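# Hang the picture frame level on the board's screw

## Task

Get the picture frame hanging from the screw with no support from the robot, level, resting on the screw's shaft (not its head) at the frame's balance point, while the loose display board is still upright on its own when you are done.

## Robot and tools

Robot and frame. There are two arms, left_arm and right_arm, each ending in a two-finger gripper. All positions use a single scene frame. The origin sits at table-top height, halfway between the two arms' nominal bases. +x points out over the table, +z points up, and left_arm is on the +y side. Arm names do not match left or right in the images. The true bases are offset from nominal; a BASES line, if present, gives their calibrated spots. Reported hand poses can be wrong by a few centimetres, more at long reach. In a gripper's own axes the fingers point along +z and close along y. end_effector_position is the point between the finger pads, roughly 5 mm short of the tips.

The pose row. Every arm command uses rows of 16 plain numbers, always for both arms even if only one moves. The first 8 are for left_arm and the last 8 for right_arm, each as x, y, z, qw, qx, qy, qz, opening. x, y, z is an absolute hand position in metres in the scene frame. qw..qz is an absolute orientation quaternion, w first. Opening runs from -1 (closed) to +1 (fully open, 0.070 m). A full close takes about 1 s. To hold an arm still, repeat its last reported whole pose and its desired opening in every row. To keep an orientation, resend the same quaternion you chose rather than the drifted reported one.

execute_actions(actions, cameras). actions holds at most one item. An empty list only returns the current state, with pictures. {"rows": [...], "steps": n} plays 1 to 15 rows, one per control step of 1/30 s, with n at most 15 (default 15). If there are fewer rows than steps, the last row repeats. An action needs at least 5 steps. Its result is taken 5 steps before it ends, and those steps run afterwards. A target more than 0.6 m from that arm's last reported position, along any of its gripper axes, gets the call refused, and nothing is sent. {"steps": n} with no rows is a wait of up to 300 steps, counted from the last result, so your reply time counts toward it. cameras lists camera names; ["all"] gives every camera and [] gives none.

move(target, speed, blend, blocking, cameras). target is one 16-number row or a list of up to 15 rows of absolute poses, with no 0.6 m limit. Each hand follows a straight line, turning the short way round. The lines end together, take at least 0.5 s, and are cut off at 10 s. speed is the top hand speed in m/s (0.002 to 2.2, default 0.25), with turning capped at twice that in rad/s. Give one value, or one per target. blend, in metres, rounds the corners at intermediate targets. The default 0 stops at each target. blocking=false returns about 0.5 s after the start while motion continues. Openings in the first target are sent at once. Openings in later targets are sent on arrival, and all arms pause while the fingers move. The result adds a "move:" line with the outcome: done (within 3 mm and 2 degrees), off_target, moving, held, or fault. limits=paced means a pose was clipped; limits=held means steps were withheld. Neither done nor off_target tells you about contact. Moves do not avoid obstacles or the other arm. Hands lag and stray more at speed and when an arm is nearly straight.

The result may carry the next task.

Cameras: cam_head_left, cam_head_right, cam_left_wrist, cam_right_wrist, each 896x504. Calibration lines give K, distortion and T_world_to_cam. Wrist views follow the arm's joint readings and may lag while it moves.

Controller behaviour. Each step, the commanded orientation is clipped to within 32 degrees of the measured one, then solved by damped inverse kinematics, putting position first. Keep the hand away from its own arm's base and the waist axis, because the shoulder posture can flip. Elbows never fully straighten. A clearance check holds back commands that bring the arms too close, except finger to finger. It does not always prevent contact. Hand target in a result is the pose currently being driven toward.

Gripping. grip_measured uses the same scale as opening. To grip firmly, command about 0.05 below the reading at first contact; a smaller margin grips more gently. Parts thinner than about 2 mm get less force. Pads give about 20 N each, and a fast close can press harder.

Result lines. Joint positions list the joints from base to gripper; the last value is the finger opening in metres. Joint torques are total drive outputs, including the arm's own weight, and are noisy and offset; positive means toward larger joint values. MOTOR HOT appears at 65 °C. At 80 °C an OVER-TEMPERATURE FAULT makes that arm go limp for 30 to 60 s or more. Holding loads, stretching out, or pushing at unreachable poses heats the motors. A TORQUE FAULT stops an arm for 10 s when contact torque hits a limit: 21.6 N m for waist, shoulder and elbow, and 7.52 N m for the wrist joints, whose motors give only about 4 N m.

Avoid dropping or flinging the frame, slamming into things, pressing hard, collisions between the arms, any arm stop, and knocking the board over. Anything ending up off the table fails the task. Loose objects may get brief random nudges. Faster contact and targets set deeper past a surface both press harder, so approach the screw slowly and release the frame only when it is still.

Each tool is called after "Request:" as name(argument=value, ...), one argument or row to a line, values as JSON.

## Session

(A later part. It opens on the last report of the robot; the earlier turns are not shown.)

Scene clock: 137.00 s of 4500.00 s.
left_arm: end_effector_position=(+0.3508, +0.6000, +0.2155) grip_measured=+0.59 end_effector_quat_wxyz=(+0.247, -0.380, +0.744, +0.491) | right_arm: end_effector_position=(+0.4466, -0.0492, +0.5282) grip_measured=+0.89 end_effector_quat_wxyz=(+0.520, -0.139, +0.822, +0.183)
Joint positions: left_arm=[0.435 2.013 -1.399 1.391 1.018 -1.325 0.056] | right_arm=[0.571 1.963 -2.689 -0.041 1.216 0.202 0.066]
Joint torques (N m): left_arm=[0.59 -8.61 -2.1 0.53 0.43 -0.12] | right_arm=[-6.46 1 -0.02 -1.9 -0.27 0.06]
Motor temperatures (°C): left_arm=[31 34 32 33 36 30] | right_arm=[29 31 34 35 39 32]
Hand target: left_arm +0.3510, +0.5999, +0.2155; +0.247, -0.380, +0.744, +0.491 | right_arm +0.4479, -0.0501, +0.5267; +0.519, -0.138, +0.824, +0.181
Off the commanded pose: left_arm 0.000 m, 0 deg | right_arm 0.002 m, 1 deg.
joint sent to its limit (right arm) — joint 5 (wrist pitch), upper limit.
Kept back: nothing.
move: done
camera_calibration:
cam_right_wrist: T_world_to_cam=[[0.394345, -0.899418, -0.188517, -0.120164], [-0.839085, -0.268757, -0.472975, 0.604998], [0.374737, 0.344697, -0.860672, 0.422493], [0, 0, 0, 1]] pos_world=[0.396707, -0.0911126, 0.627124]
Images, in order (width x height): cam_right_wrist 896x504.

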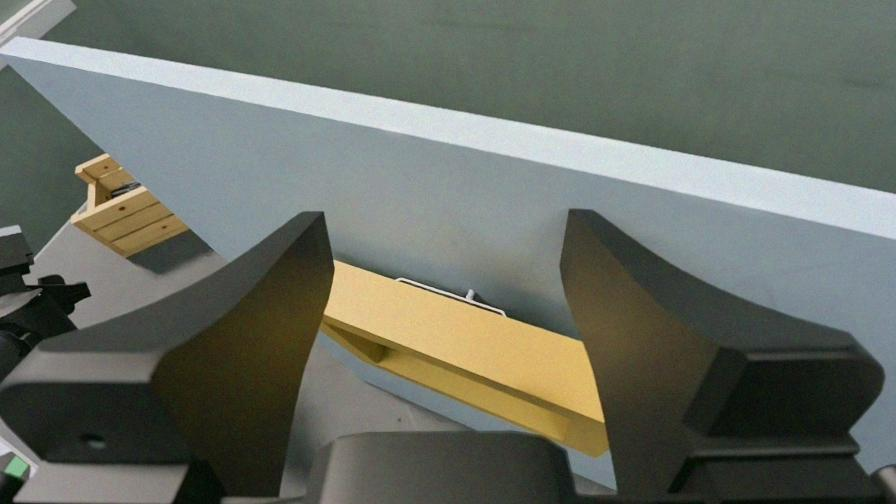

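Request:
move(
  target=[0.3510, 0.5999, 0.2155, 0.247, -0.380, 0.744, 0.491, 0.59, 0.40, -0.07, 0.56, 0.516, -0.138, 0.826, 0.180, 0.9],
  speed=0.1,
)

Request:
zoom_image(
  camera="cam_right_wrist",
  region=[380, 230, 580, 350],
)

Request:
zoom_image(
  camera="cam_head_right",
  region=[405, 20, 505, 100],
)

Scene clock: 138.13 s of 4500.00 s.
left_arm: end_effector_position=(+0.3508, +0.6000, +0.2155) grip_measured=+0.59 end_effector_quat_wxyz=(+0.247, -0.380, +0.744, +0.491) | right_arm: end_effector_position=(+0.3997, -0.0707, +0.5600) grip_measured=+0.90 end_effector_quat_wxyz=(+0.531, -0.136, +0.815, +0.186)
Joint positions: left_arm=[0.435 2.013 -1.399 1.391 1.018 -1.325 0.056] | right_arm=[0.599 1.776 -2.528 -0.073 1.216 0.223 0.067]
Joint torques (N m): left_arm=[0.42 -8.41 -2.38 0.54 0.39 -0.1] | right_arm=[0.68 -5.17 -2.93 -0.06 -0.08 0.2]
Motor temperatures (°C): left_arm=[31 34 32 33 36 30] | right_arm=[29 31 34 35 39 32]
Hand target: left_arm +0.3510, +0.5999, +0.2155; +0.247, -0.380, +0.744, +0.491 | right_arm +0.3999, -0.0701, +0.5596; +0.531, -0.137, +0.815, +0.186
Off the commanded pose: left_arm 0.000 m, 0 deg | right_arm 0.001 m, 2 deg.
joint sent to its limit (right arm) — joint 5 (wrist pitch), upper limit.
Kept back: nothing.
move: done
camera_calibration:
cam_left_wrist: T_world_to_cam=[[0.800807, -0.211152, -0.560466, -0.0299635], [-0.482053, -0.782585, -0.393935, 0.724233], [-0.355432, 0.585641, -0.728487, 0.0519632], [0, 0, 0, 1]] pos_world=[0.391583, 0.530015, 0.306362]
cam_right_wrist: T_world_to_cam=[[0.395734, -0.898624, -0.189394, -0.115], [-0.828262, -0.260151, -0.496289, 0.584331], [0.396706, 0.353266, -0.847247, 0.459288], [0, 0, 0, 1]] pos_world=[0.347286, -0.113578, 0.657347]

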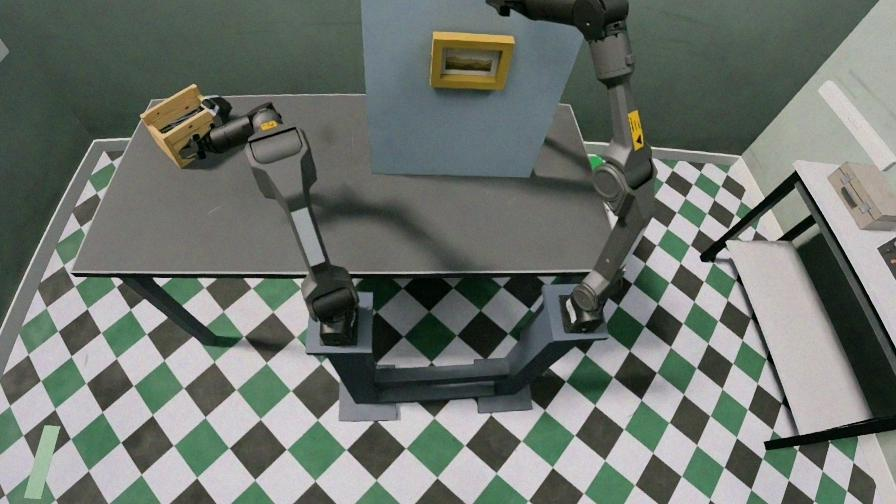

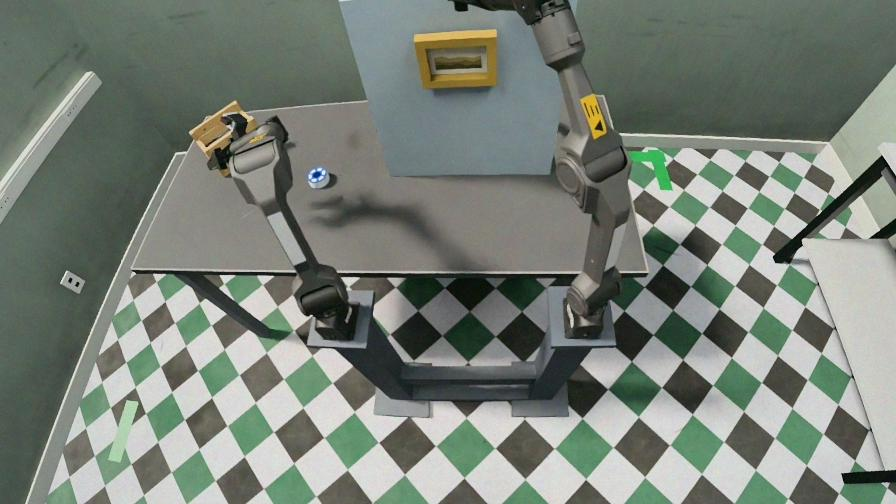

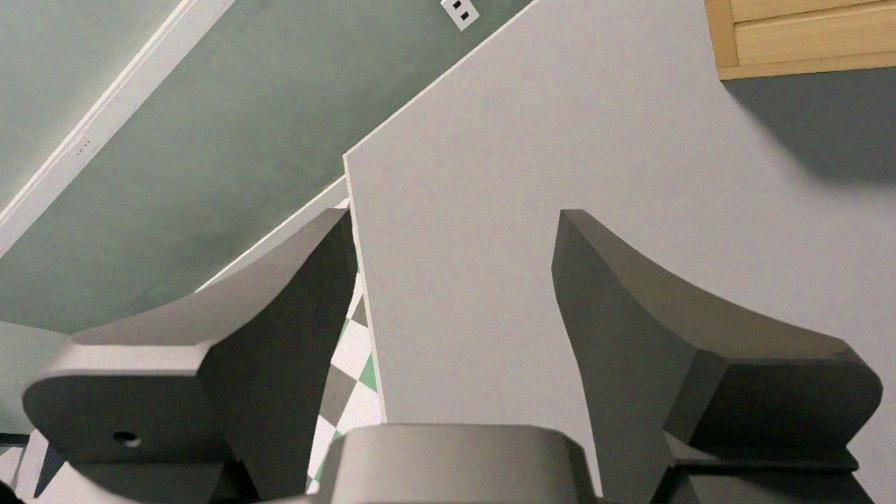

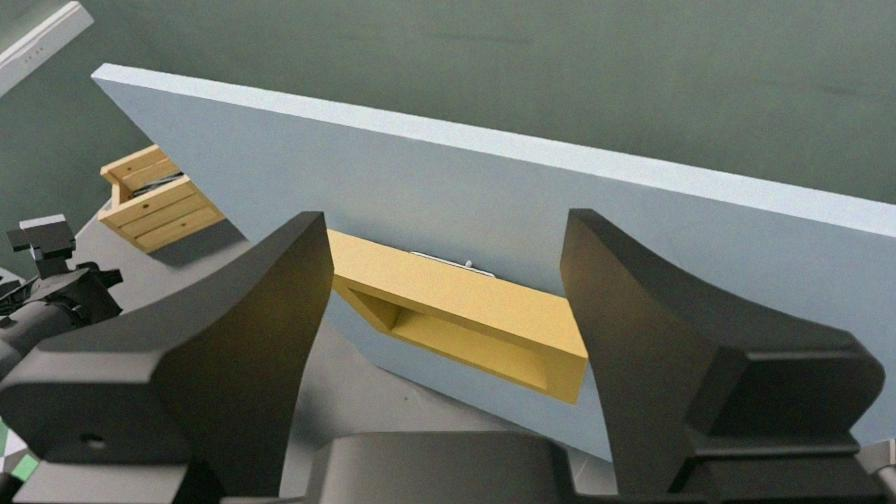

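Scaled by 2.520 from the camera's 896x504 image, which has a finer 1280x720 frame.

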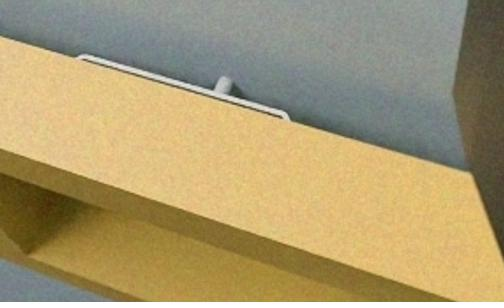

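Scaled by 5.040 from the camera's 896x504 image, which has a finer 1280x720 frame.

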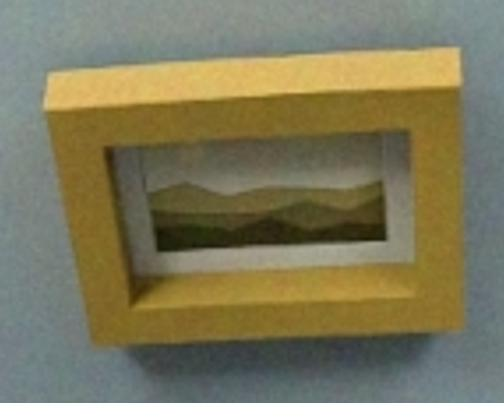

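Request:
finished_scene(
  scene=1,
)

The scene is finished: the task was done.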